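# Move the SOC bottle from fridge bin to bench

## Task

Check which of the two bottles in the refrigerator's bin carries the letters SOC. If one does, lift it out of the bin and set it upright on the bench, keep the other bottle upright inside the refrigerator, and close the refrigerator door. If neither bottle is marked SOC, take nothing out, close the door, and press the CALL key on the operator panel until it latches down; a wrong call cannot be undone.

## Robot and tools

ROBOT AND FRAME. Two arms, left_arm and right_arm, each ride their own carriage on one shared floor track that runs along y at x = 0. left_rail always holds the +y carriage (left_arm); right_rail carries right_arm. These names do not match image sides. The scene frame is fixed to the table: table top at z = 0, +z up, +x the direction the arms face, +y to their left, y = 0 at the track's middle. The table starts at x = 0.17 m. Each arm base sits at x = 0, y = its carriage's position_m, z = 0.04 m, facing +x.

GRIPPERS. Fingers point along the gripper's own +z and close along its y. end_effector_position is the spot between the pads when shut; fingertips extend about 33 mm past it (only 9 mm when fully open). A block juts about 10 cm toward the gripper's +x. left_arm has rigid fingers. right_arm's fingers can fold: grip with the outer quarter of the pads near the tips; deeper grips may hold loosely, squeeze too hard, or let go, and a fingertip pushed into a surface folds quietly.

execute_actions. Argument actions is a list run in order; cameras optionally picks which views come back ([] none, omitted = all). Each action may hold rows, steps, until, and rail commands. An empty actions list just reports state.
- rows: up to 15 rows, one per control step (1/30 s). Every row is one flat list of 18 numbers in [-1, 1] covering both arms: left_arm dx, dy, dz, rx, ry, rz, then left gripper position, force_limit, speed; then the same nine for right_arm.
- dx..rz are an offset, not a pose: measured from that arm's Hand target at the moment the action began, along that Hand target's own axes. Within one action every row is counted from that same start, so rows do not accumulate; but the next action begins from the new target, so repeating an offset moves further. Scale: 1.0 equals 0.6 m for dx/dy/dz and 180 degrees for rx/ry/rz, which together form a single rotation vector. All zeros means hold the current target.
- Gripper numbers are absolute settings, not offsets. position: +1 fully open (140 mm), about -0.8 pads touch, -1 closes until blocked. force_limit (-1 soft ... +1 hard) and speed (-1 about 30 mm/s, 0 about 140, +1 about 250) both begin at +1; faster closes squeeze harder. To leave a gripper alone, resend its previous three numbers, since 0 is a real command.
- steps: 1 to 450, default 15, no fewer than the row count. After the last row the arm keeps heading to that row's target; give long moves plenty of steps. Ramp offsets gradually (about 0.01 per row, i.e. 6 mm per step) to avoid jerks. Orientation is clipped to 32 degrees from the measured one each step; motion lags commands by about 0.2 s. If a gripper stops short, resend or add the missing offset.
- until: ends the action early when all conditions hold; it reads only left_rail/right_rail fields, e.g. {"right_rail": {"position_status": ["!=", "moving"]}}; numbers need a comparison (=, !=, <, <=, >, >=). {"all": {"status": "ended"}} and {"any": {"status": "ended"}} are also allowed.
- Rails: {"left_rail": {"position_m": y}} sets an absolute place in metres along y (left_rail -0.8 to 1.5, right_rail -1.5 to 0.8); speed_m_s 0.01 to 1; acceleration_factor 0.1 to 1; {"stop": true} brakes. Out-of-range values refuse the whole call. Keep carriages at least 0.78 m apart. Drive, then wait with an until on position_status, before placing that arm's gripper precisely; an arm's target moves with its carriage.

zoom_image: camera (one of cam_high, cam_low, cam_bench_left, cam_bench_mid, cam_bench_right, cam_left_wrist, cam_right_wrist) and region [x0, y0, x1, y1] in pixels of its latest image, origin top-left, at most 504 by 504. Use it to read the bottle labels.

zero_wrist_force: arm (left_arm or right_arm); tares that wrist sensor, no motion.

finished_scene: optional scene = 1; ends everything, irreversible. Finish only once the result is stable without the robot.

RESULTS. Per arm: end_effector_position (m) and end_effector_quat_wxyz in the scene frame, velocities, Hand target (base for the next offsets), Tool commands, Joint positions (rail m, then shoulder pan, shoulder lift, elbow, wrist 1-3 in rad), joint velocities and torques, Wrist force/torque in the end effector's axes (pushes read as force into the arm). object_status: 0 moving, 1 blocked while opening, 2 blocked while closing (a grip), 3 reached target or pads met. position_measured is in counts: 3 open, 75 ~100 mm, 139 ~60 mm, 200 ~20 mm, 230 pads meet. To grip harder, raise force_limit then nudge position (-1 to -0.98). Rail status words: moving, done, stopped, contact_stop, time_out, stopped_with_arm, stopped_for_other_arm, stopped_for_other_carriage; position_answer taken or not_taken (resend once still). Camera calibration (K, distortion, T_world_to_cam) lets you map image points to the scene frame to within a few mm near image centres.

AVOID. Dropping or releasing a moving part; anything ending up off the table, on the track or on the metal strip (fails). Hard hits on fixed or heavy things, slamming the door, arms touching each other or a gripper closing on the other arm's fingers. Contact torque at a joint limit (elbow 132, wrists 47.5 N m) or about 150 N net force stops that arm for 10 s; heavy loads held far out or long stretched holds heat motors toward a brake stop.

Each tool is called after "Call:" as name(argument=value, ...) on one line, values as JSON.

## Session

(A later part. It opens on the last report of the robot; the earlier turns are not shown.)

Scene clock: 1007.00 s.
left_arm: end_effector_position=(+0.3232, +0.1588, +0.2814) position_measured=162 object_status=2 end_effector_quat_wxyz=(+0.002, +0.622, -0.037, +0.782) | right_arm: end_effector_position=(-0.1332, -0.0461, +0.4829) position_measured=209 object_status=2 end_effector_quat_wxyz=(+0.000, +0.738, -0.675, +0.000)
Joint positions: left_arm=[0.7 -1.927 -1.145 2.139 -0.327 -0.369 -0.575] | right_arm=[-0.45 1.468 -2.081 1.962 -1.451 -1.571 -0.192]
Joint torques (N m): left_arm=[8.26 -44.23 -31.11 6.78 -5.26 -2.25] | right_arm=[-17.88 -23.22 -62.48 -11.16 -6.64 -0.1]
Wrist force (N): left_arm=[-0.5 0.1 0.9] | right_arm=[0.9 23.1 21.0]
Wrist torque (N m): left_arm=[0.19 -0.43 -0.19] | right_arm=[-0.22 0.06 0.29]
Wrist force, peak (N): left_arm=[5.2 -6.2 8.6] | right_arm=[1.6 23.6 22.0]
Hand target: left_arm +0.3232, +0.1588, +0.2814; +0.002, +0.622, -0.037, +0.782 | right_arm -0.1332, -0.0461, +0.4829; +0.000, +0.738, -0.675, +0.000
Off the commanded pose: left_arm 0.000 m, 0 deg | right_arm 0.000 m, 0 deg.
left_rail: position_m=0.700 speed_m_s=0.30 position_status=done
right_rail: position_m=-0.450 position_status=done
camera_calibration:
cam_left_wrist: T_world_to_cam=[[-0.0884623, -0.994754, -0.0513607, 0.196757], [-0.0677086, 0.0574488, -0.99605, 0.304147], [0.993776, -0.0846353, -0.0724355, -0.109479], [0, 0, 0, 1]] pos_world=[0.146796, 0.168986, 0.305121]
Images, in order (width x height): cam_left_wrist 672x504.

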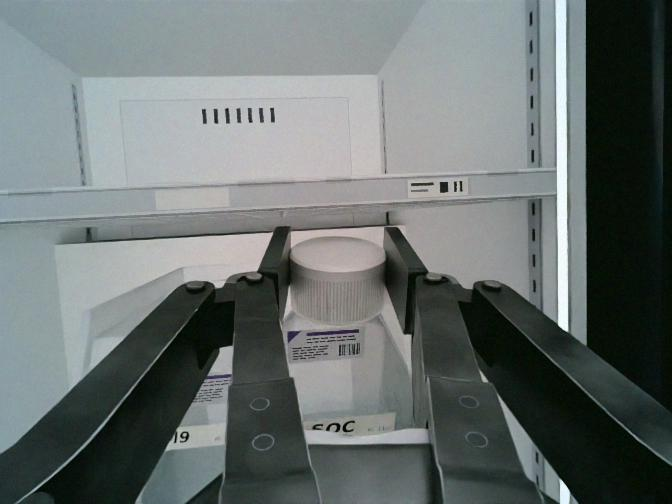

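Call:
execute_actions(actions=[{"rows":[[0,0,0,0,0,0,-0.98,1,-1,0,0,0,0,0,0,-1,-0.2,-1]],"steps":40},{"rows":[[-0.0026,0.0017,-0.0153,0.0009,0.0276,0.0029,-0.98,1,-1,0,0,0,0,0,0,-1,-0.2,-1]],"steps":12},{"rows":[[-0.0026,0.0017,-0.0153,0.0009,0.0276,0.0029,-0.98,1,-1,0,0,0,0,0,0,-1,-0.2,-1]],"steps":25}], cameras=["cam_left_wrist"])

Call:
zoom_image(camera="cam_left_wrist", region=[200, 200, 480, 480])

Scene clock: 1049.37 s.
left_arm: end_effector_position=(+0.3063, +0.1581, +0.2735) position_measured=162 object_status=2 end_effector_quat_wxyz=(-0.004, +0.552, -0.040, +0.833) | right_arm: end_effector_position=(-0.1332, -0.0461, +0.4829) position_measured=209 object_status=2 end_effector_quat_wxyz=(+0.000, +0.738, -0.675, +0.000)
Joint positions: left_arm=[0.7 -1.925 -0.969 2.1 -0.152 -0.486 -0.844] | right_arm=[-0.45 1.468 -2.081 1.962 -1.451 -1.571 -0.192]
Joint torques (N m): left_arm=[8.03 -52.19 -24.7 7.86 -6.24 -2.32] | right_arm=[-16.43 -25.22 -61.65 -11.22 -6.7 -0.2]
Wrist force (N): left_arm=[0.2 0.2 1.7] | right_arm=[1.3 23.7 19.9]
Wrist torque (N m): left_arm=[0.28 -0.56 -0.18] | right_arm=[-0.11 -0.05 0.29]
Wrist force, peak (N): left_arm=[5.0 -2.2 5.9] | right_arm=[1.1 23.7 21.6]
Hand target: left_arm +0.3063, +0.1581, +0.2735; -0.004, +0.552, -0.040, +0.833 | right_arm -0.1332, -0.0461, +0.4829; +0.000, +0.738, -0.675, +0.000
Off the commanded pose: left_arm 0.000 m, 0 deg | right_arm 0.000 m, 0 deg.
left_rail: position_m=0.700 speed_m_s=0.30 position_status=done
right_rail: position_m=-0.450 position_status=done
camera_calibration:
cam_left_wrist: T_world_to_cam=[[-0.0776931, -0.994244, -0.0737749, 0.196846], [0.106054, 0.0653367, -0.992212, 0.239653], [0.991321, -0.0849121, 0.100367, -0.1398], [0, 0, 0, 1]] pos_world=[0.128464, 0.168184, 0.26634]
Images, in order (width x height): cam_left_wrist 672x504.

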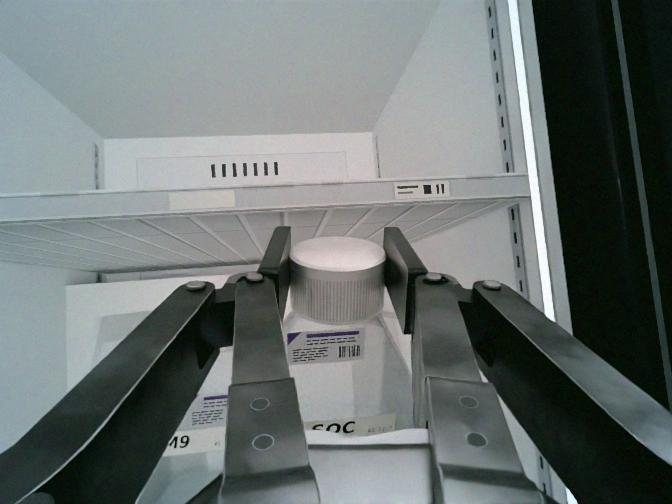

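Scaled by 1.800 from the camera's 672x504 image, which has a finer 960x720 frame.

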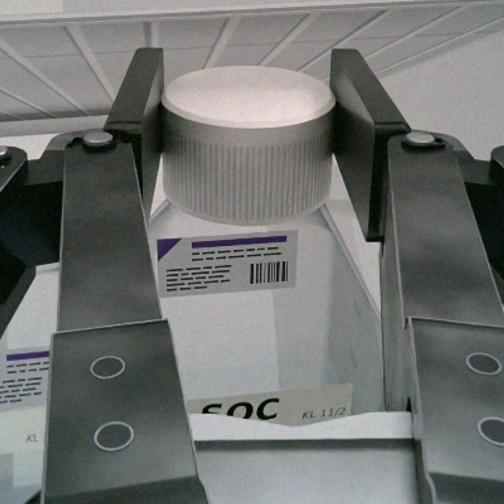

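Call:
execute_actions(actions=[{"rows":[[0.0103,-0.0013,0.0097,0,0,0,-0.98,1,-1,0,0,0,0,0,0,-1,-0.2,-1]],"steps":12},{"rows":[[0.0229,-0.0008,0.001,0,0,0,-0.98,1,-1,0,0,0,0,0,0,-1,-0.2,-1]],"steps":12},{"rows":[[0.0229,-0.0008,0.001,0,0,0,-0.98,1,-1,0,0,0,0,0,0,-1,-0.2,-1]],"steps":25}], cameras=["cam_left_wrist"])

Call:
zoom_image(camera="cam_left_wrist", region=[200, 200, 480, 480])

Scene clock: 1095.10 s.
left_arm: end_effector_position=(+0.2997, +0.1577, +0.3073) position_measured=162 object_status=2 end_effector_quat_wxyz=(-0.004, +0.552, -0.040, +0.833) | right_arm: end_effector_position=(-0.1332, -0.0461, +0.4829) position_measured=209 object_status=2 end_effector_quat_wxyz=(+0.000, +0.738, -0.675, +0.000)
Joint positions: left_arm=[0.7 -1.938 -1.029 2.101 -0.111 -0.493 -0.822] | right_arm=[-0.45 1.468 -2.081 1.962 -1.451 -1.571 -0.192]
Joint torques (N m): left_arm=[-15.54 -70.56 -27.67 7.53 -1.27 1.47] | right_arm=[-14.56 -24.72 -60.53 -11.27 -7.15 0.14]
Wrist force (N): left_arm=[-4.7 0.0 -0.3] | right_arm=[0.9 21.4 17.7]
Wrist torque (N m): left_arm=[0.30 -0.47 -0.40] | right_arm=[-0.19 0.12 0.28]
Wrist force, peak (N): left_arm=[-30.1 -0.1 0.1] | right_arm=[1.2 23.2 21.7]
Hand target: left_arm +0.2997, +0.1577, +0.3072; -0.004, +0.552, -0.040, +0.833 | right_arm -0.1332, -0.0461, +0.4829; +0.000, +0.738, -0.675, +0.000
Off the commanded pose: left_arm 0.000 m, 0 deg | right_arm 0.000 m, 0 deg.
left_rail: position_m=0.700 speed_m_s=0.30 position_status=done
right_rail: position_m=-0.450 position_status=done
camera_calibration:
cam_left_wrist: T_world_to_cam=[[-0.0775849, -0.994246, -0.0738647, 0.198443], [0.106054, 0.0654373, -0.992205, 0.273896], [0.991329, -0.0848138, 0.100367, -0.136702], [0, 0, 0, 1]] pos_world=[0.121865, 0.167784, 0.300139]
Images, in order (width x height): cam_left_wrist 672x504.

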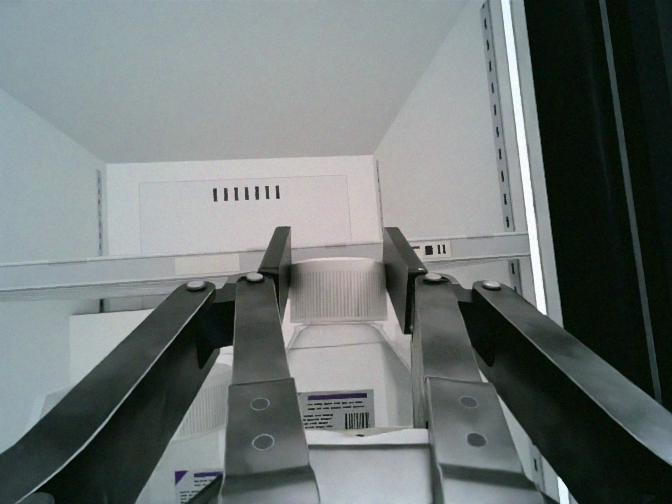

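Scaled by 1.800 from the camera's 672x504 image, which has a finer 960x720 frame.

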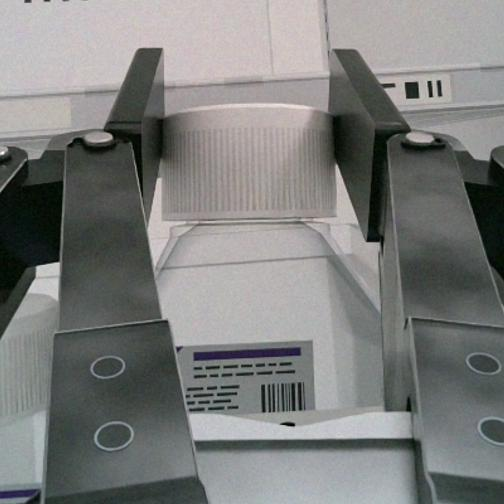

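Call:
zoom_image(camera="cam_left_wrist", region=[0, 230, 504, 504])

Call:
execute_actions(actions=[], cameras=["cam_high","cam_bench_left","cam_low"])

Scaled by 1.000.

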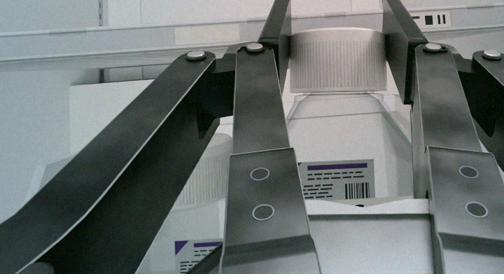

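Scene clock: 1127.20 s.
left_arm: end_effector_position=(+0.2997, +0.1576, +0.3072) position_measured=162 object_status=2 end_effector_quat_wxyz=(-0.004, +0.552, -0.040, +0.833) | right_arm: end_effector_position=(-0.1332, -0.0461, +0.4829) position_measured=209 object_status=2 end_effector_quat_wxyz=(+0.000, +0.738, -0.675, +0.000)
Joint positions: left_arm=[0.7 -1.938 -1.029 2.101 -0.111 -0.493 -0.822] | right_arm=[-0.45 1.468 -2.081 1.962 -1.451 -1.571 -0.192]
Joint velocities: within noise
Joint torques (N m): left_arm=[-6.41 -65.81 -27.21 5.13 -1.23 0.77] | right_arm=[-15.69 -24.65 -59.88 -11.11 -7.28 0.21]
Wrist force (N): left_arm=[-2.4 -0.2 -0.2] | right_arm=[0.7 21.3 17.1]
Wrist torque (N m): left_arm=[0.42 -0.55 -0.38] | right_arm=[-0.25 0.10 0.28]
Wrist force, peak (N): left_arm=[-4.7 0.0 -0.5] | right_arm=[1.1 21.5 18.6]
Hand target: left_arm +0.2997, +0.1576, +0.3072; -0.004, +0.552, -0.040, +0.833 | right_arm -0.1332, -0.0461, +0.4829; +0.000, +0.738, -0.675, +0.000
Tool commands: left_gripper/position=-0.98 left_gripper/force_limit=+1.0 left_gripper/speed=-1.0 right_gripper/position=-1.0 right_gripper/force_limit=-0.2 right_gripper/speed=-1.0
Off the commanded pose: left_arm 0.000 m, 0 deg | right_arm 0.000 m, 0 deg.
left_rail: position_m=0.700 speed_m_s=0.30 position_status=done
right_rail: position_m=-0.450 position_status=done
Images, in order (width x height): cam_high 672x504, cam_low 672x504, cam_bench_left 672x504.

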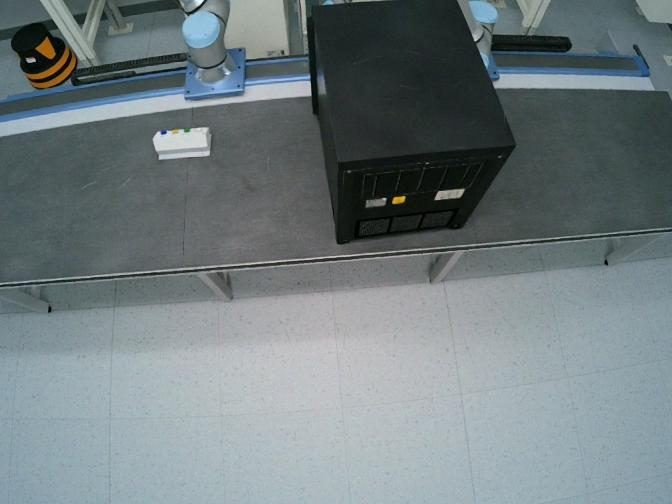

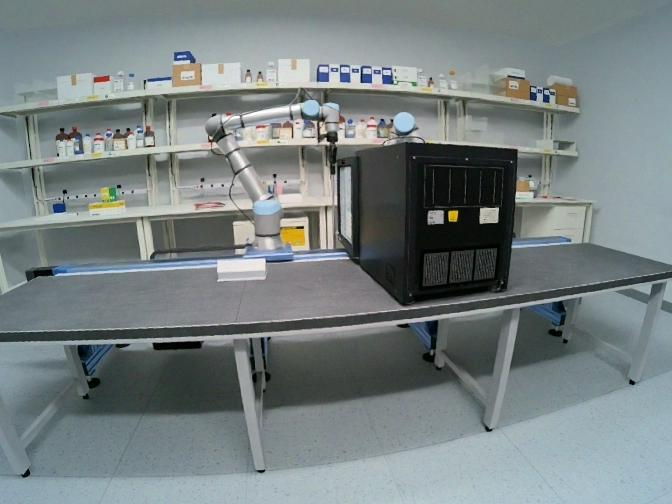

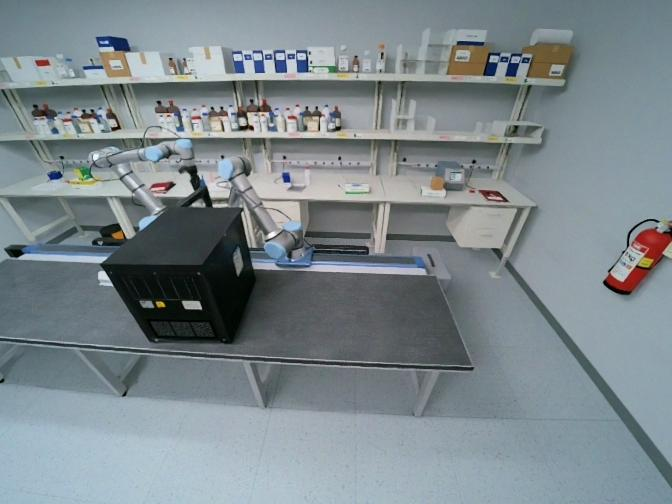

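Call:
zoom_image(camera="cam_left_wrist", region=[360, 280, 600, 504])

Call:
zoom_image(camera="cam_high", region=[280, 0, 400, 120])

This scene's latest camera images include none from cam_left_wrist. They are from: cam_high, cam_low, cam_bench_left. cam_left_wrist's image comes with the result of a call that names it in "cameras".

Scaled by 4.200 from the camera's 672x504 image, which has a finer 960x720 frame.

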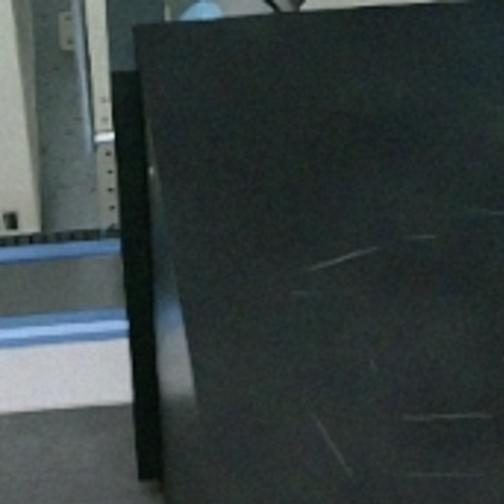

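Call:
execute_actions(actions=[], cameras=["cam_left_wrist"])

Call:
zoom_image(camera="cam_left_wrist", region=[370, 270, 600, 500])

Call:
zoom_image(camera="cam_left_wrist", region=[0, 300, 240, 504])

Scene clock: 1184.30 s.
left_arm: end_effector_position=(+0.2997, +0.1576, +0.3072) position_measured=162 object_status=2 end_effector_quat_wxyz=(-0.004, +0.552, -0.040, +0.833) | right_arm: end_effector_position=(-0.1332, -0.0461, +0.4829) position_measured=209 object_status=2 end_effector_quat_wxyz=(+0.000, +0.738, -0.675, +0.000)
Joint positions: left_arm=[0.7 -1.938 -1.029 2.101 -0.111 -0.493 -0.822] | right_arm=[-0.45 1.468 -2.081 1.962 -1.451 -1.571 -0.192]
Joint velocities: within noise
Joint torques (N m): left_arm=[4.03 -60.94 -27.32 5.08 -1.4 0.27] | right_arm=[-14.04 -25.21 -59.49 -11.4 -7.17 -0.16]
Wrist force (N): left_arm=[-3.7 0.1 -0.4] | right_arm=[1.2 21.0 17.9]
Wrist torque (N m): left_arm=[0.39 -0.49 -0.38] | right_arm=[-0.26 0.06 0.29]
Wrist force, peak (N): left_arm=[-4.5 0.1 -0.6] | right_arm=[1.3 21.2 18.7]
Hand target: left_arm +0.2997, +0.1576, +0.3072; -0.004, +0.552, -0.040, +0.833 | right_arm -0.1332, -0.0461, +0.4829; +0.000, +0.738, -0.675, +0.000
Tool commands: left_gripper/position=-0.98 left_gripper/force_limit=+1.0 left_gripper/speed=-1.0 right_gripper/position=-1.0 right_gripper/force_limit=-0.2 right_gripper/speed=-1.0
Off the commanded pose: left_arm 0.000 m, 0 deg | right_arm 0.000 m, 0 deg.
left_rail: position_m=0.700 speed_m_s=0.30 position_status=done
right_rail: position_m=-0.450 position_status=done
camera_calibration:
cam_left_wrist: T_world_to_cam=[[-0.0776931, -0.994244, -0.0737749, 0.198429], [0.106054, 0.0653367, -0.992212, 0.273915], [0.991321, -0.0849121, 0.100367, -0.136684], [0, 0, 0, 1]] pos_world=[0.121864, 0.167784, 0.30014]
Images, in order (width x height): cam_left_wrist 672x504.

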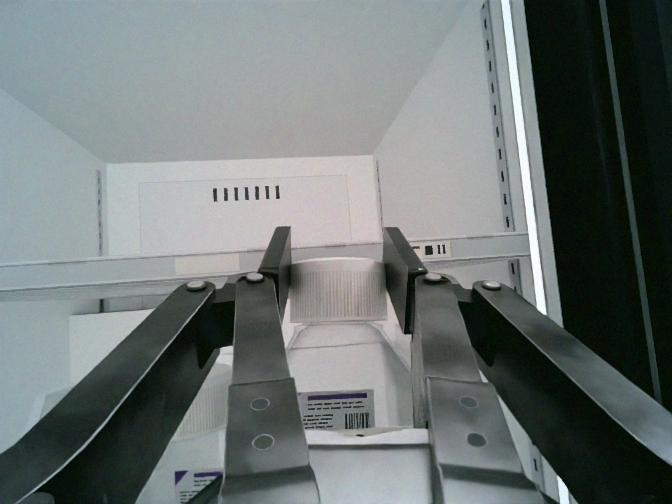

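Scaled by 2.191 from the camera's 672x504 image, which has a finer 960x720 frame.

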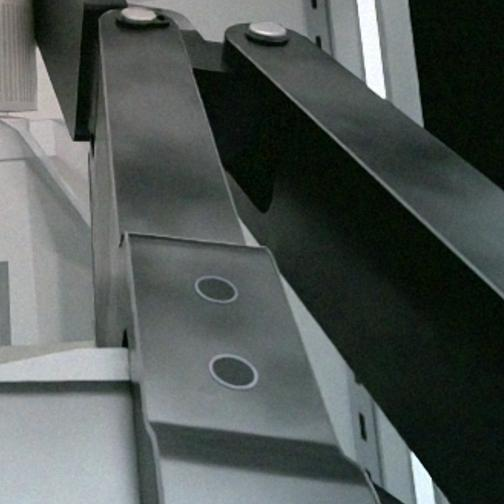

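Scaled by 2.100 from the camera's 672x504 image, which has a finer 960x720 frame.

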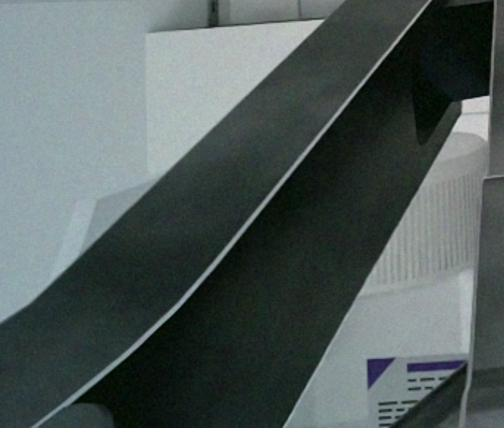

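Call:
execute_actions(actions=[{"rows":[[-0.0205,0.0016,-0.0086,0,0,0,-0.98,1,-1,0,0,0,0,0,0,-1,-0.2,-1]],"steps":12},{"rows":[[-0.0205,0.0016,-0.0086,0,0,0,-0.98,1,-1,0,0,0,0,0,0,-1,-0.2,-1]],"steps":12},{"rows":[[-0.0205,0.0016,-0.0086,0,0,0,-0.98,1,-1,0,0,0,0,0,0,-1,-0.2,-1]],"steps":25}], cameras=["cam_left_wrist"])

Scene clock: 1248.87 s.
left_arm: end_effector_position=(+0.2998, +0.1576, +0.2671) position_measured=162 object_status=2 end_effector_quat_wxyz=(-0.004, +0.552, -0.040, +0.833) | right_arm: end_effector_position=(-0.1332, -0.0461, +0.4829) position_measured=209 object_status=2 end_effector_quat_wxyz=(+0.000, +0.738, -0.675, +0.000)
Joint positions: left_arm=[0.7 -1.937 -0.961 2.101 -0.179 -0.492 -0.822] | right_arm=[-0.45 1.468 -2.081 1.962 -1.451 -1.571 -0.192]
Joint torques (N m): left_arm=[-16.15 -52.12 -23.91 3.07 -4.84 1.62] | right_arm=[-15.81 -24.44 -57.91 -11.18 -7.13 -0.15]
Wrist force (N): left_arm=[5.5 -1.0 2.3] | right_arm=[0.9 22.4 19.0]
Wrist torque (N m): left_arm=[-0.06 -1.17 -0.34] | right_arm=[-0.29 0.03 0.28]
Wrist force, peak (N): left_arm=[15.8 -1.6 7.8] | right_arm=[1.1 23.0 20.1]
Hand target: left_arm +0.2998, +0.1576, +0.2671; -0.004, +0.552, -0.040, +0.833 | right_arm -0.1332, -0.0461, +0.4829; +0.000, +0.738, -0.675, +0.000
Off the commanded pose: left_arm 0.000 m, 0 deg | right_arm 0.000 m, 0 deg.
left_rail: position_m=0.700 speed_m_s=0.30 position_status=done
right_rail: position_m=-0.450 position_status=done
camera_calibration:
cam_left_wrist: T_world_to_cam=[[-0.0775923, -0.994245, -0.0738646, 0.195483], [0.105956, 0.0654449, -0.992215, 0.234011], [0.991339, -0.0848146, 0.100268, -0.132741], [0, 0, 0, 1]] pos_world=[0.121965, 0.167784, 0.259939]
Images, in order (width x height): cam_left_wrist 672x504.

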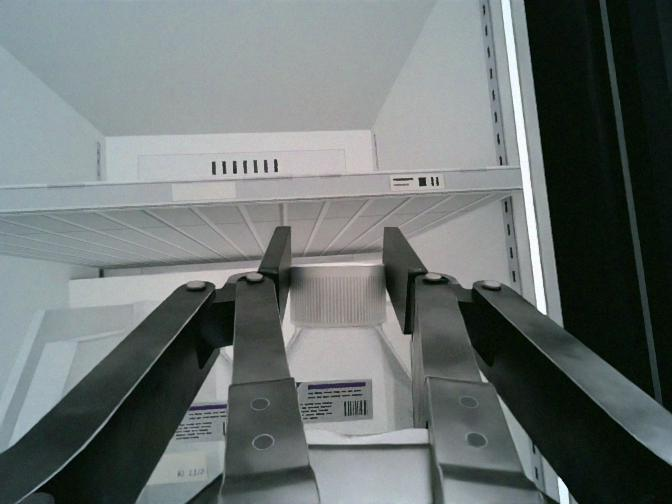

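Call:
execute_actions(actions=[{"rows":[[-0.0061,0.0004,-0.0026,0,0,0,-0.98,1,-1,0,0,0,0,0,0,-1,-0.2,-1]],"steps":25}], cameras=["cam_left_wrist"])

Scene clock: 1266.07 s.
left_arm: end_effector_position=(+0.2998, +0.1577, +0.2631) position_measured=162 object_status=2 end_effector_quat_wxyz=(-0.004, +0.552, -0.040, +0.833) | right_arm: end_effector_position=(-0.1332, -0.0461, +0.4829) position_measured=209 object_status=2 end_effector_quat_wxyz=(+0.000, +0.738, -0.675, +0.000)
Joint positions: left_arm=[0.7 -1.937 -0.955 2.101 -0.186 -0.492 -0.822] | right_arm=[-0.45 1.468 -2.081 1.962 -1.451 -1.571 -0.192]
Joint torques (N m): left_arm=[-16.53 -50.76 -23.19 3.07 -5.26 1.63] | right_arm=[-13.18 -22.85 -58.68 -11.24 -7.05 -0.07]
Wrist force (N): left_arm=[4.6 -0.5 2.7] | right_arm=[1.2 22.6 20.0]
Wrist torque (N m): left_arm=[-0.09 -1.04 -0.40] | right_arm=[-0.22 0.04 0.28]
Wrist force, peak (N): left_arm=[7.3 -0.5 3.4] | right_arm=[1.3 23.0 20.5]
Hand target: left_arm +0.2998, +0.1577, +0.2631; -0.004, +0.552, -0.040, +0.833 | right_arm -0.1332, -0.0461, +0.4829; +0.000, +0.738, -0.675, +0.000
Off the commanded pose: left_arm 0.000 m, 0 deg | right_arm 0.000 m, 0 deg.
left_rail: position_m=0.700 speed_m_s=0.30 position_status=done
right_rail: position_m=-0.450 position_status=done
camera_calibration:
cam_left_wrist: T_world_to_cam=[[-0.0776931, -0.994244, -0.0737749, 0.195275], [0.106054, 0.0653367, -0.992212, 0.230152], [0.991321, -0.0849121, 0.100367, -0.132249], [0, 0, 0, 1]] pos_world=[0.121864, 0.167884, 0.25604]
Images, in order (width x height): cam_left_wrist 672x504.

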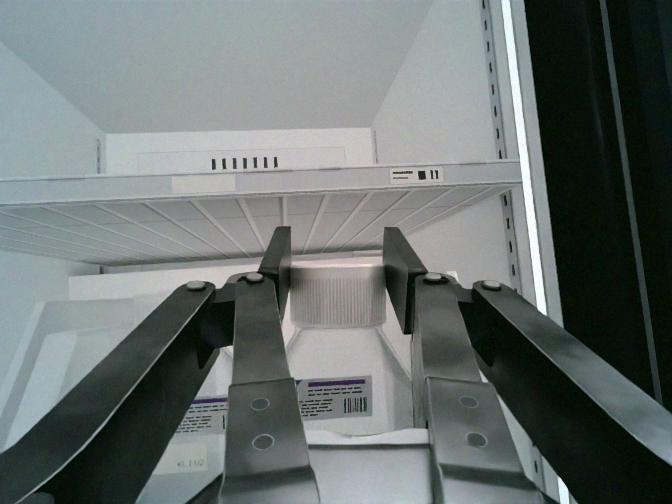

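Call:
execute_actions(actions=[{"rows":[[-0.0061,0.0004,-0.0026,0,0,0,-0.98,1,-1,0,0,0,0,0,0,-1,-0.2,-1]],"steps":25}], cameras=["cam_left_wrist"])

Scene clock: 1283.43 s.
left_arm: end_effector_position=(+0.2997, +0.1577, +0.2592) position_measured=162 object_status=2 end_effector_quat_wxyz=(-0.004, +0.552, -0.040, +0.833) | right_arm: end_effector_position=(-0.1332, -0.0461, +0.4829) position_measured=209 object_status=2 end_effector_quat_wxyz=(+0.000, +0.738, -0.675, +0.000)
Joint positions: left_arm=[0.7 -1.938 -0.948 2.101 -0.193 -0.493 -0.822] | right_arm=[-0.45 1.468 -2.081 1.962 -1.451 -1.571 -0.192]
Joint torques (N m): left_arm=[-16.85 -43.33 -23.42 -1.41 6.01 1.84] | right_arm=[-14.81 -21.24 -57.31 -10.98 -7.24 -0.02]
Wrist force (N): left_arm=[24.6 -3.4 13.1] | right_arm=[1.1 23.4 22.4]
Wrist torque (N m): left_arm=[-0.10 -0.79 -0.51] | right_arm=[-0.17 0.01 0.29]
Wrist force, peak (N): left_arm=[24.6 -3.4 13.1] | right_arm=[0.9 23.1 23.7]
Hand target: left_arm +0.2997, +0.1577, +0.2592; -0.004, +0.552, -0.040, +0.833 | right_arm -0.1332, -0.0461, +0.4829; +0.000, +0.738, -0.675, +0.000
Off the commanded pose: left_arm 0.000 m, 0 deg | right_arm 0.000 m, 0 deg.
left_rail: position_m=0.700 speed_m_s=0.30 position_status=done
right_rail: position_m=-0.450 position_status=done
camera_calibration:
cam_left_wrist: T_world_to_cam=[[-0.0776931, -0.994244, -0.0737749, 0.19498], [0.106054, 0.0653367, -0.992212, 0.226183], [0.991321, -0.0849121, 0.100367, -0.131848], [0, 0, 0, 1]] pos_world=[0.121864, 0.167884, 0.25204]
Images, in order (width x height): cam_left_wrist 672x504.

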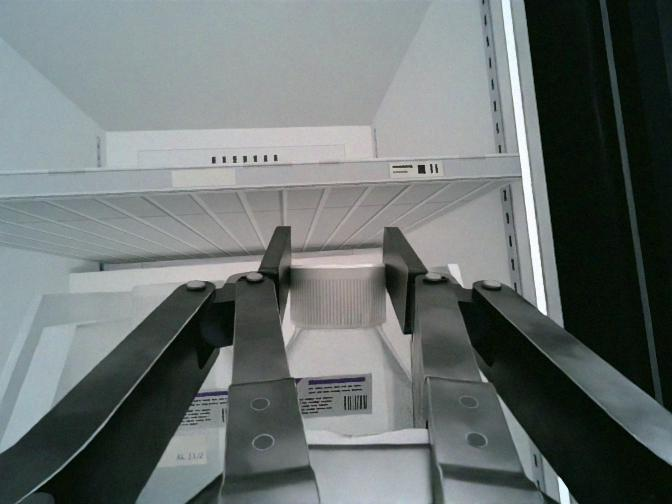

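Call:
execute_actions(actions=[{"rows":[[0,0,0,0,0,0,0.05,1,-1,0,0,0,0,0,0,-1,-0.2,-1]],"steps":45},{"rows":[[0.009,0,0.004,-0.0018,-0.0552,-0.0057,0.05,1,-1,0,0,0,0,0,0,-1,-0.2,-1]],"steps":14},{"rows":[[0,0,0,-0.0018,-0.0552,-0.0057,0.05,1,-1,0,0,0,0,0,0,-1,-0.2,-1]],"steps":14},{"rows":[[0,0,0,-0.0018,-0.0552,-0.0057,0.05,1,-1,0,0,0,0,0,0,-1,-0.2,-1]],"steps":14},{"rows":[[0,0,0,-0.0018,-0.0552,-0.0057,0.05,1,-1,0,0,0,0,0,0,-1,-0.2,-1]],"steps":30}], cameras=["cam_left_wrist"])

Call:
zoom_image(camera="cam_left_wrist", region=[120, 180, 560, 500])

Scene clock: 1307.60 s.
left_arm: end_effector_position=(+0.2998, +0.1573, +0.2650) position_measured=123 object_status=3 end_effector_quat_wxyz=(+0.018, +0.803, -0.027, +0.595) | right_arm: end_effector_position=(-0.1332, -0.0461, +0.4829) position_measured=209 object_status=2 end_effector_quat_wxyz=(+0.000, +0.738, -0.675, +0.000)
Joint positions: left_arm=[0.7 -1.959 -1.595 2.327 -1.495 -0.436 0.717] | right_arm=[-0.45 1.468 -2.081 1.962 -1.451 -1.571 -0.192]
Joint torques (N m): left_arm=[8.21 -42.19 -24.17 -4.73 -1.14 1.66] | right_arm=[-14.96 -21.44 -56.98 -10.73 -7.57 0.22]
Wrist force (N): left_arm=[5.6 0.4 0.3] | right_arm=[0.9 23.4 20.4]
Wrist torque (N m): left_arm=[0.12 -0.78 -0.41] | right_arm=[-0.21 0.03 0.28]
Wrist force, peak (N): left_arm=[25.2 -3.0 13.0] | right_arm=[1.4 23.5 23.8]
Hand target: left_arm +0.2998, +0.1573, +0.2650; +0.018, +0.803, -0.027, +0.595 | right_arm -0.1332, -0.0461, +0.4829; +0.000, +0.738, -0.675, +0.000
Off the commanded pose: left_arm 0.000 m, 0 deg | right_arm 0.000 m, 0 deg.
left_rail: position_m=0.700 speed_m_s=0.30 position_status=done
right_rail: position_m=-0.450 position_status=done
camera_calibration:
cam_left_wrist: T_world_to_cam=[[-0.0955947, -0.9952, 0.0209302, 0.175405], [-0.556268, 0.0359721, -0.830224, 0.392259], [0.825486, -0.0910078, -0.557037, 0.0923244], [0, 0, 0, 1]] pos_world=[0.158756, 0.168855, 0.373419]
Images, in order (width x height): cam_left_wrist 672x504.

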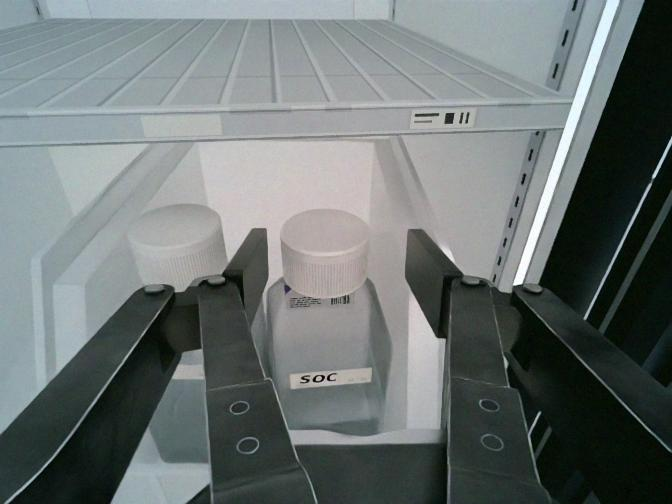

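Scaled by 1.145 from the camera's 672x504 image, which has a finer 960x720 frame.

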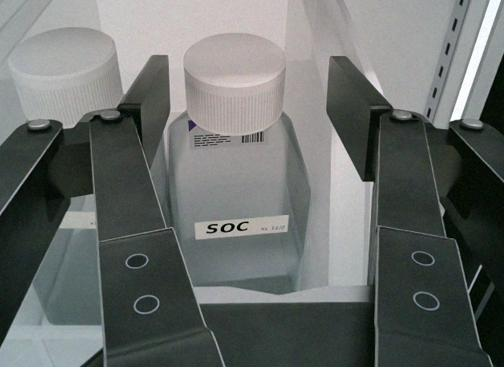

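Call:
execute_actions(actions=[{"rows":[[0.0096,-0.0095,0,0,0,0,0.05,1,-1,0,0,0,0,0,0,-1,-0.2,-1]],"steps":15},{"rows":[[0,0,0.036,0,0,0,0.05,1,-1,0,0,0,0,0,0,-1,-0.2,-1]],"steps":30}], cameras=["cam_left_wrist"])

Call:
zoom_image(camera="cam_left_wrist", region=[200, 170, 480, 450])

Scene clock: 1347.97 s.
left_arm: end_effector_position=(+0.3225, +0.1616, +0.2643) position_measured=123 object_status=3 end_effector_quat_wxyz=(+0.018, +0.803, -0.027, +0.595) | right_arm: end_effector_position=(-0.1332, -0.0461, +0.4829) position_measured=209 object_status=2 end_effector_quat_wxyz=(+0.000, +0.738, -0.675, +0.000)
Joint positions: left_arm=[0.7 -1.919 -1.603 2.35 -1.573 -0.408 0.786] | right_arm=[-0.45 1.468 -2.081 1.962 -1.451 -1.571 -0.192]
Joint torques (N m): left_arm=[8.37 -20.5 -24.41 -5.2 5.19 1.49] | right_arm=[-13.33 -20.69 -55.66 -11.02 -7.87 0.61]
Wrist force (N): left_arm=[5.2 0.3 -0.1] | right_arm=[1.3 23.1 21.0]
Wrist torque (N m): left_arm=[0.10 -0.72 -0.40] | right_arm=[-0.25 0.00 0.28]
Wrist force, peak (N): left_arm=[7.1 3.4 -9.0] | right_arm=[1.1 23.2 22.0]
Hand target: left_arm +0.3225, +0.1616, +0.2643; +0.018, +0.803, -0.027, +0.595 | right_arm -0.1332, -0.0461, +0.4829; +0.000, +0.738, -0.675, +0.000
Off the commanded pose: left_arm 0.000 m, 0 deg | right_arm 0.000 m, 0 deg.
left_rail: position_m=0.700 speed_m_s=0.30 position_status=done
right_rail: position_m=-0.450 position_status=done
camera_calibration:
cam_left_wrist: T_world_to_cam=[[-0.0955947, -0.9952, 0.0209302, 0.181869], [-0.556268, 0.0359721, -0.830224, 0.40415], [0.825486, -0.0910078, -0.557037, 0.0735873], [0, 0, 0, 1]] pos_world=[0.181456, 0.173155, 0.372719]
Images, in order (width x height): cam_left_wrist 672x504.

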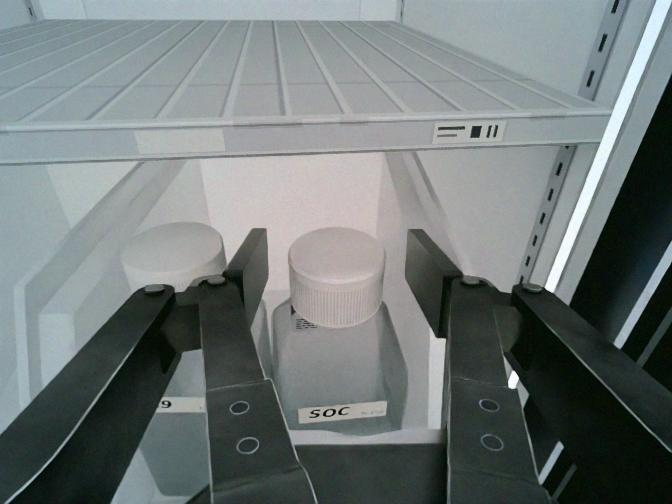

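Scaled by 1.800 from the camera's 672x504 image, which has a finer 960x720 frame.

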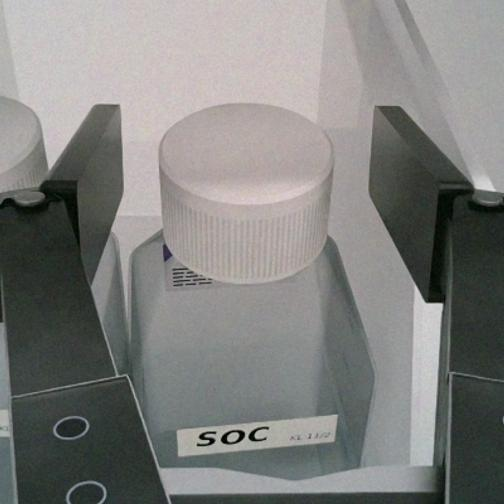

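Call:
execute_actions(actions=[{"rows":[[0,0,0,0,0,0,-1,1,-1,0,0,0,0,0,0,-1,-0.2,-1]],"steps":50},{"rows":[[0.0064,0,-0.0019,0,0,0,-1,1,-1,0,0,0,0,0,0,-1,-0.2,-1]],"steps":20},{"rows":[[-0.0073,0.0027,-0.0237,0,0,0,-1,1,-1,0,0,0,0,0,0,-1,-0.2,-1]],"steps":20},{"rows":[[-0.0073,0.0027,-0.0237,0,0,0,-1,1,-1,0,0,0,0,0,0,-1,-0.2,-1]],"steps":30}], cameras=["cam_left_wrist"])

Call:
zoom_image(camera="cam_left_wrist", region=[200, 170, 480, 450])

Scene clock: 1367.00 s.
left_arm: end_effector_position=(+0.2926, +0.1602, +0.2682) position_measured=162 object_status=2 end_effector_quat_wxyz=(+0.018, +0.803, -0.027, +0.595) | right_arm: end_effector_position=(-0.1332, -0.0461, +0.4829) position_measured=209 object_status=2 end_effector_quat_wxyz=(+0.000, +0.738, -0.675, +0.000)
Joint positions: left_arm=[0.7 -1.975 -1.604 2.324 -1.46 -0.448 0.691] | right_arm=[-0.45 1.468 -2.081 1.962 -1.451 -1.571 -0.192]
Joint torques (N m): left_arm=[-18.49 -21.24 -47.36 -0.95 -0.56 -2.47] | right_arm=[-13.67 -20.24 -57.06 -10.68 -7.9 0.7]
Wrist force (N): left_arm=[4.2 -1.1 2.7] | right_arm=[1.0 23.3 21.1]
Wrist torque (N m): left_arm=[0.22 -0.63 -0.09] | right_arm=[-0.17 0.06 0.28]
Wrist force, peak (N): left_arm=[11.8 -1.6 -4.1] | right_arm=[1.3 23.8 21.7]
Hand target: left_arm +0.2926, +0.1602, +0.2682; +0.018, +0.803, -0.027, +0.595 | right_arm -0.1332, -0.0461, +0.4829; +0.000, +0.738, -0.675, +0.000
Off the commanded pose: left_arm 0.000 m, 0 deg | right_arm 0.000 m, 0 deg.
left_rail: position_m=0.700 speed_m_s=0.30 position_status=done
right_rail: position_m=-0.450 position_status=done
camera_calibration:
cam_left_wrist: T_world_to_cam=[[-0.0955947, -0.9952, 0.0209302, 0.177536], [-0.556268, 0.0359721, -0.830224, 0.390806], [0.825486, -0.0910078, -0.557037, 0.100314], [0, 0, 0, 1]] pos_world=[0.151556, 0.171755, 0.376619]
Images, in order (width x height): cam_left_wrist 672x504.

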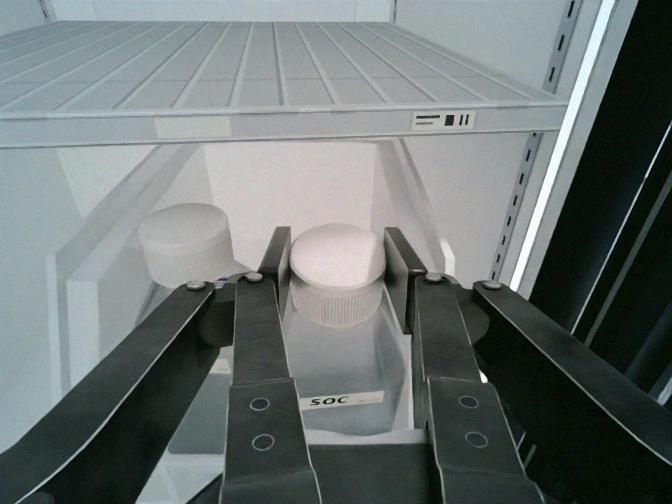

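Scaled by 1.800 from the camera's 672x504 image, which has a finer 960x720 frame.

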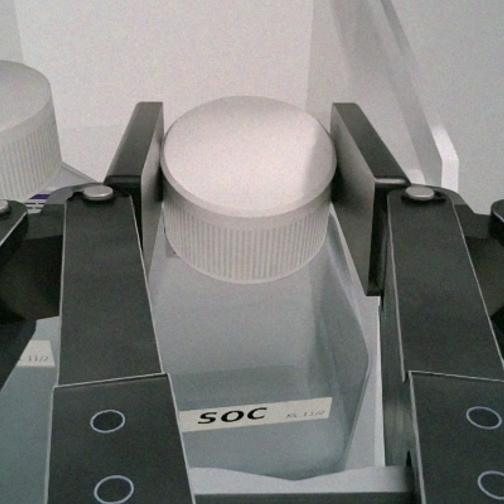

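Call:
execute_actions(actions=[{"rows":[[0.0178,0.0003,-0.0083,0,0,0,-1,1,-1,0,0,0,0,0,0,-1,-0.2,-1]],"steps":12},{"rows":[[0.0178,0.0003,-0.0083,0,0,0,-1,1,-1,0,0,0,0,0,0,-1,-0.2,-1]],"steps":25}], cameras=["cam_left_wrist"])

Scene clock: 1385.97 s.
left_arm: end_effector_position=(+0.2893, +0.1600, +0.2915) position_measured=162 object_status=2 end_effector_quat_wxyz=(+0.018, +0.803, -0.027, +0.595) | right_arm: end_effector_position=(-0.1332, -0.0461, +0.4829) position_measured=209 object_status=2 end_effector_quat_wxyz=(+0.000, +0.738, -0.675, +0.000)
Joint positions: left_arm=[0.7 -1.981 -1.635 2.299 -1.395 -0.452 0.682] | right_arm=[-0.45 1.468 -2.081 1.962 -1.451 -1.571 -0.192]
Joint torques (N m): left_arm=[-16.66 -41.43 -48.1 -0.21 -0.25 -2.27] | right_arm=[-12.19 -19.05 -57.1 -11.14 -8.05 0.29]
Wrist force (N): left_arm=[2.2 0.3 1.9] | right_arm=[0.7 23.3 20.4]
Wrist torque (N m): left_arm=[0.10 -0.86 -0.24] | right_arm=[-0.13 0.11 0.29]
Wrist force, peak (N): left_arm=[-4.5 -2.1 5.2] | right_arm=[1.5 23.3 21.7]
Hand target: left_arm +0.2893, +0.1600, +0.2915; +0.018, +0.803, -0.027, +0.595 | right_arm -0.1332, -0.0461, +0.4829; +0.000, +0.738, -0.675, +0.000
Off the commanded pose: left_arm 0.000 m, 0 deg | right_arm 0.000 m, 0 deg.
left_rail: position_m=0.700 speed_m_s=0.30 position_status=done
right_rail: position_m=-0.450 position_status=done
camera_calibration:
cam_left_wrist: T_world_to_cam=[[-0.0955947, -0.9952, 0.0209302, 0.176533], [-0.556268, 0.0359721, -0.830224, 0.408322], [0.825486, -0.0910078, -0.557037, 0.115999], [0, 0, 0, 1]] pos_world=[0.148256, 0.171555, 0.399919]
Images, in order (width x height): cam_left_wrist 672x504.

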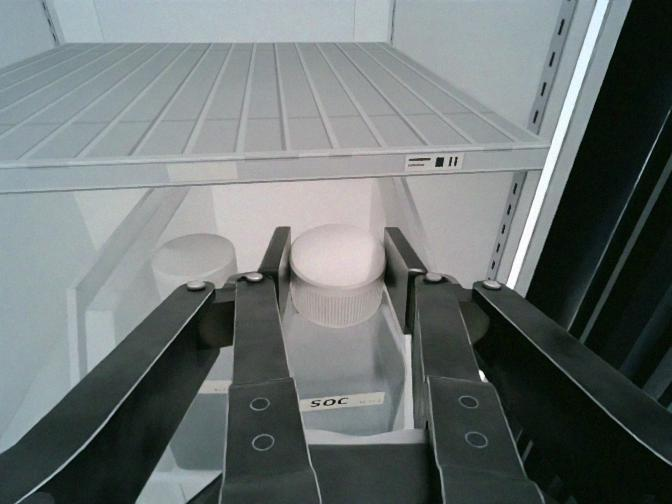

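Good—no slip. Continue lifting.

Call:
execute_actions(actions=[{"rows":[[0.0178,0.0003,-0.0083,0,0,0,-1,1,-1,0,0,0,0,0,0,-1,-0.2,-1]],"steps":12},{"rows":[[0.0178,0.0003,-0.0083,0,0,0,-1,1,-1,0,0,0,0,0,0,-1,-0.2,-1]],"steps":25}], cameras=["cam_left_wrist"])

Call:
zoom_image(camera="cam_left_wrist", region=[120, 180, 560, 500])

Scene clock: 1398.60 s.
left_arm: end_effector_position=(+0.2860, +0.1598, +0.3149) position_measured=162 object_status=2 end_effector_quat_wxyz=(+0.018, +0.803, -0.027, +0.595) | right_arm: end_effector_position=(-0.1332, -0.0461, +0.4829) position_measured=209 object_status=2 end_effector_quat_wxyz=(+0.000, +0.738, -0.675, +0.000)
Joint positions: left_arm=[0.7 -1.987 -1.664 2.273 -1.331 -0.456 0.673] | right_arm=[-0.45 1.468 -2.081 1.962 -1.451 -1.571 -0.192]
Joint torques (N m): left_arm=[-16.26 -41.27 -49.91 -0.19 -0.53 -2.38] | right_arm=[-11.47 -19.88 -57.21 -11.05 -8.08 1.17]
Wrist force (N): left_arm=[2.4 0.1 1.5] | right_arm=[0.8 22.8 20.8]
Wrist torque (N m): left_arm=[0.04 -0.95 -0.23] | right_arm=[-0.23 0.09 0.29]
Wrist force, peak (N): left_arm=[-5.2 -1.8 4.0] | right_arm=[1.2 23.2 21.3]
Hand target: left_arm +0.2860, +0.1598, +0.3149; +0.018, +0.803, -0.027, +0.595 | right_arm -0.1332, -0.0461, +0.4829; +0.000, +0.738, -0.675, +0.000
Off the commanded pose: left_arm 0.000 m, 0 deg | right_arm 0.000 m, 0 deg.
left_rail: position_m=0.700 speed_m_s=0.30 position_status=done
right_rail: position_m=-0.450 position_status=done
camera_calibration:
cam_left_wrist: T_world_to_cam=[[-0.0955947, -0.9952, 0.0209302, 0.175531], [-0.556268, 0.0359721, -0.830224, 0.425837], [0.825486, -0.0910078, -0.557037, 0.131684], [0, 0, 0, 1]] pos_world=[0.144956, 0.171355, 0.423219]
Images, in order (width x height): cam_left_wrist 672x504.

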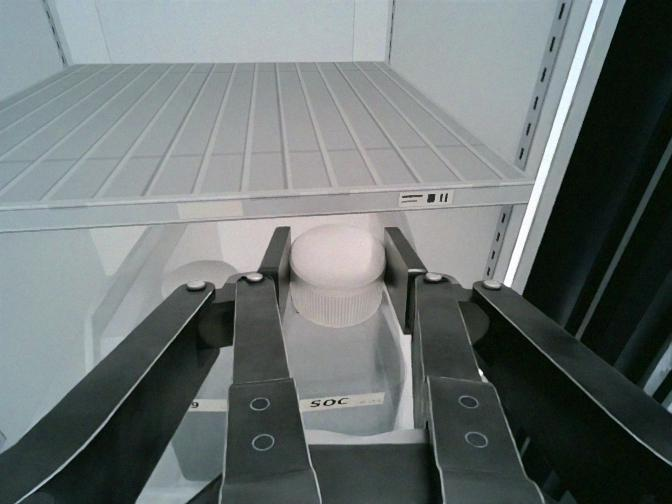

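Scaled by 1.145 from the camera's 672x504 image, which has a finer 960x720 frame.

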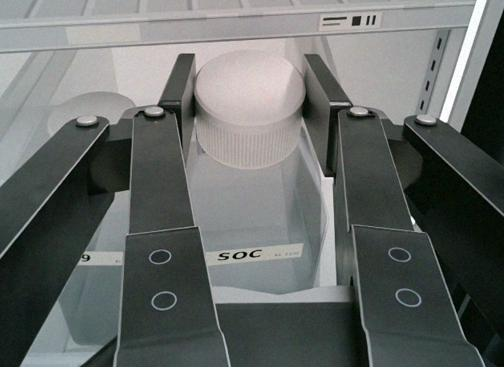

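Call:
execute_actions(actions=[{"rows":[[0.0162,0.001,-0.0153,0,0,0,-1,1,-1,0,0,0,0,0,0,-1,-0.2,-1]],"steps":12},{"rows":[[0.0182,0.001,-0.0153,0,0,0,-1,1,-1,0,0,0,0,0,0,-1,-0.2,-1]],"steps":25}], cameras=["cam_left_wrist"])

Call:
zoom_image(camera="cam_left_wrist", region=[120, 180, 560, 500])

Scene clock: 1410.93 s.
left_arm: end_effector_position=(+0.2744, +0.1592, +0.3399) position_measured=162 object_status=2 end_effector_quat_wxyz=(+0.018, +0.803, -0.027, +0.595) | right_arm: end_effector_position=(-0.1332, -0.0461, +0.4829) position_measured=209 object_status=2 end_effector_quat_wxyz=(+0.000, +0.738, -0.675, +0.000)
Joint positions: left_arm=[0.7 -2.008 -1.688 2.236 -1.244 -0.472 0.642] | right_arm=[-0.45 1.468 -2.081 1.962 -1.451 -1.571 -0.192]
Joint torques (N m): left_arm=[-16.26 -40.29 -51.4 0.09 -0.52 -2.25] | right_arm=[-10.61 -17.55 -58.11 -10.89 -8.14 1.29]
Wrist force (N): left_arm=[1.7 0.2 1.2] | right_arm=[1.0 23.1 19.9]
Wrist torque (N m): left_arm=[0.09 -0.82 -0.24] | right_arm=[-0.15 0.05 0.28]
Wrist force, peak (N): left_arm=[-4.7 -2.4 6.9] | right_arm=[1.2 23.3 20.9]
Hand target: left_arm +0.2744, +0.1592, +0.3399; +0.018, +0.803, -0.027, +0.595 | right_arm -0.1332, -0.0461, +0.4829; +0.000, +0.738, -0.675, +0.000
Off the commanded pose: left_arm 0.000 m, 0 deg | right_arm 0.000 m, 0 deg.
left_rail: position_m=0.700 speed_m_s=0.30 position_status=done
right_rail: position_m=-0.450 position_status=done
camera_calibration:
cam_left_wrist: T_world_to_cam=[[-0.0955947, -0.9952, 0.0209302, 0.173399], [-0.556268, 0.0359721, -0.830224, 0.440241], [0.825486, -0.0910078, -0.557037, 0.155196], [0, 0, 0, 1]] pos_world=[0.133356, 0.170855, 0.448319]
Images, in order (width x height): cam_left_wrist 672x504.

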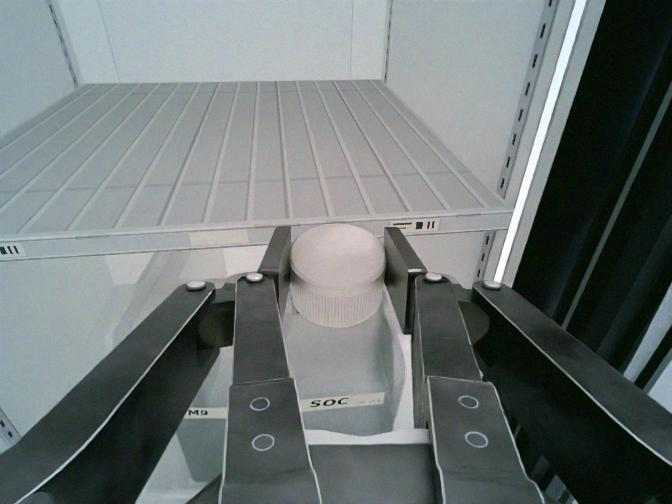

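Scaled by 1.145 from the camera's 672x504 image, which has a finer 960x720 frame.

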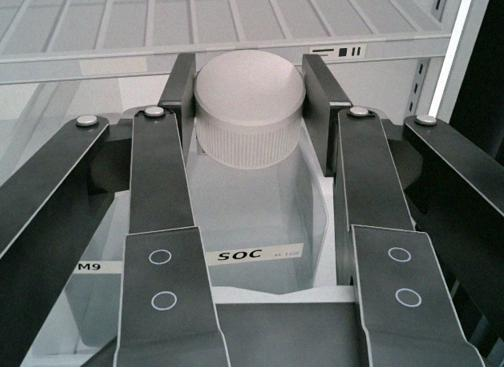

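Call:
execute_actions(actions=[{"rows":[[0.0087,0.0026,-0.0286,0,0,0,-1,1,-1,0,0,0,0,0,0,-1,-0.2,-1]],"steps":12},{"rows":[[0.0087,0.0026,-0.0286,0,0,0,-1,1,-1,0,0,0,0,0,0,-1,-0.2,-1]],"steps":16},{"rows":[[-0.0092,0.0054,-0.0492,0,0,0,-1,1,-1,0,0,0,0,0,0,-1,-0.2,-1]],"steps":14},{"rows":[[-0.0092,0.0054,-0.0492,0,0,0,-1,1,-1,0,0,0,0,0,0,-1,-0.2,-1]],"steps":14},{"rows":[[-0.0092,0.0054,-0.0492,0,0,0,-1,1,-1,0,0,0,0,0,0,-1,-0.2,-1]],"steps":25}], cameras=["cam_left_wrist"])

Call:
zoom_image(camera="cam_left_wrist", region=[120, 180, 560, 500])

Scene clock: 1430.30 s.
left_arm: end_effector_position=(+0.1545, +0.1540, +0.3699) position_measured=162 object_status=2 end_effector_quat_wxyz=(+0.018, +0.803, -0.027, +0.595) | right_arm: end_effector_position=(-0.1332, -0.0461, +0.4829) position_measured=209 object_status=2 end_effector_quat_wxyz=(+0.000, +0.738, -0.675, +0.000)
Joint positions: left_arm=[0.7 -2.205 -1.643 2.112 -0.982 -0.636 0.429] | right_arm=[-0.45 1.468 -2.081 1.962 -1.451 -1.571 -0.192]
Joint torques (N m): left_arm=[-16.29 -23.31 -51.42 1.65 -1.39 -2.32] | right_arm=[-8.34 -17.63 -58.28 -10.69 -8.14 1.06]
Wrist force (N): left_arm=[2.4 0.3 1.6] | right_arm=[0.9 23.0 19.7]
Wrist torque (N m): left_arm=[0.14 -1.02 -0.22] | right_arm=[-0.24 0.02 0.29]
Wrist force, peak (N): left_arm=[3.9 -3.8 16.2] | right_arm=[1.0 23.0 21.4]
Hand target: left_arm +0.1545, +0.1540, +0.3699; +0.018, +0.803, -0.027, +0.595 | right_arm -0.1332, -0.0461, +0.4829; +0.000, +0.738, -0.675, +0.000
Off the commanded pose: left_arm 0.000 m, 0 deg | right_arm 0.000 m, 0 deg.
left_rail: position_m=0.700 speed_m_s=0.30 position_status=done
right_rail: position_m=-0.450 position_status=done
camera_calibration:
cam_left_wrist: T_world_to_cam=[[-0.0955947, -0.9952, 0.0209302, 0.156035], [-0.556268, 0.0359721, -0.830224, 0.398642], [0.825486, -0.0910078, -0.557037, 0.2704], [0, 0, 0, 1]] pos_world=[0.0134562, 0.165555, 0.478319]
Images, in order (width x height): cam_left_wrist 672x504.

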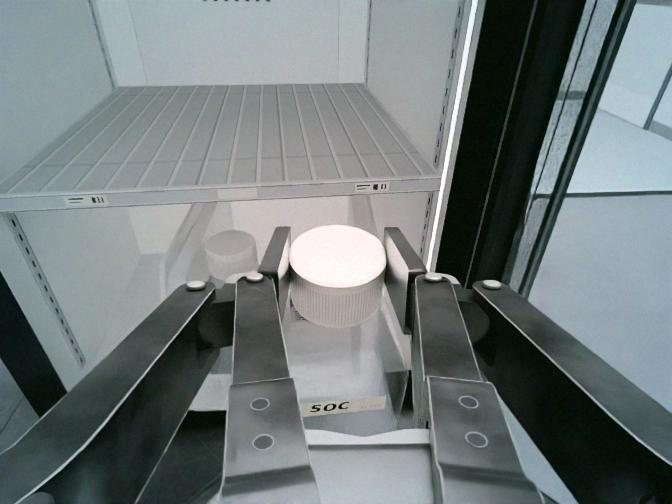

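Scaled by 1.145 from the camera's 672x504 image, which has a finer 960x720 frame.

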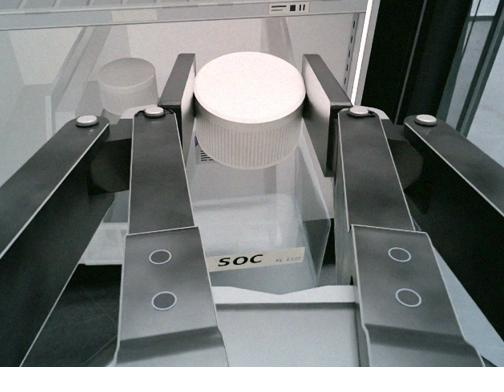

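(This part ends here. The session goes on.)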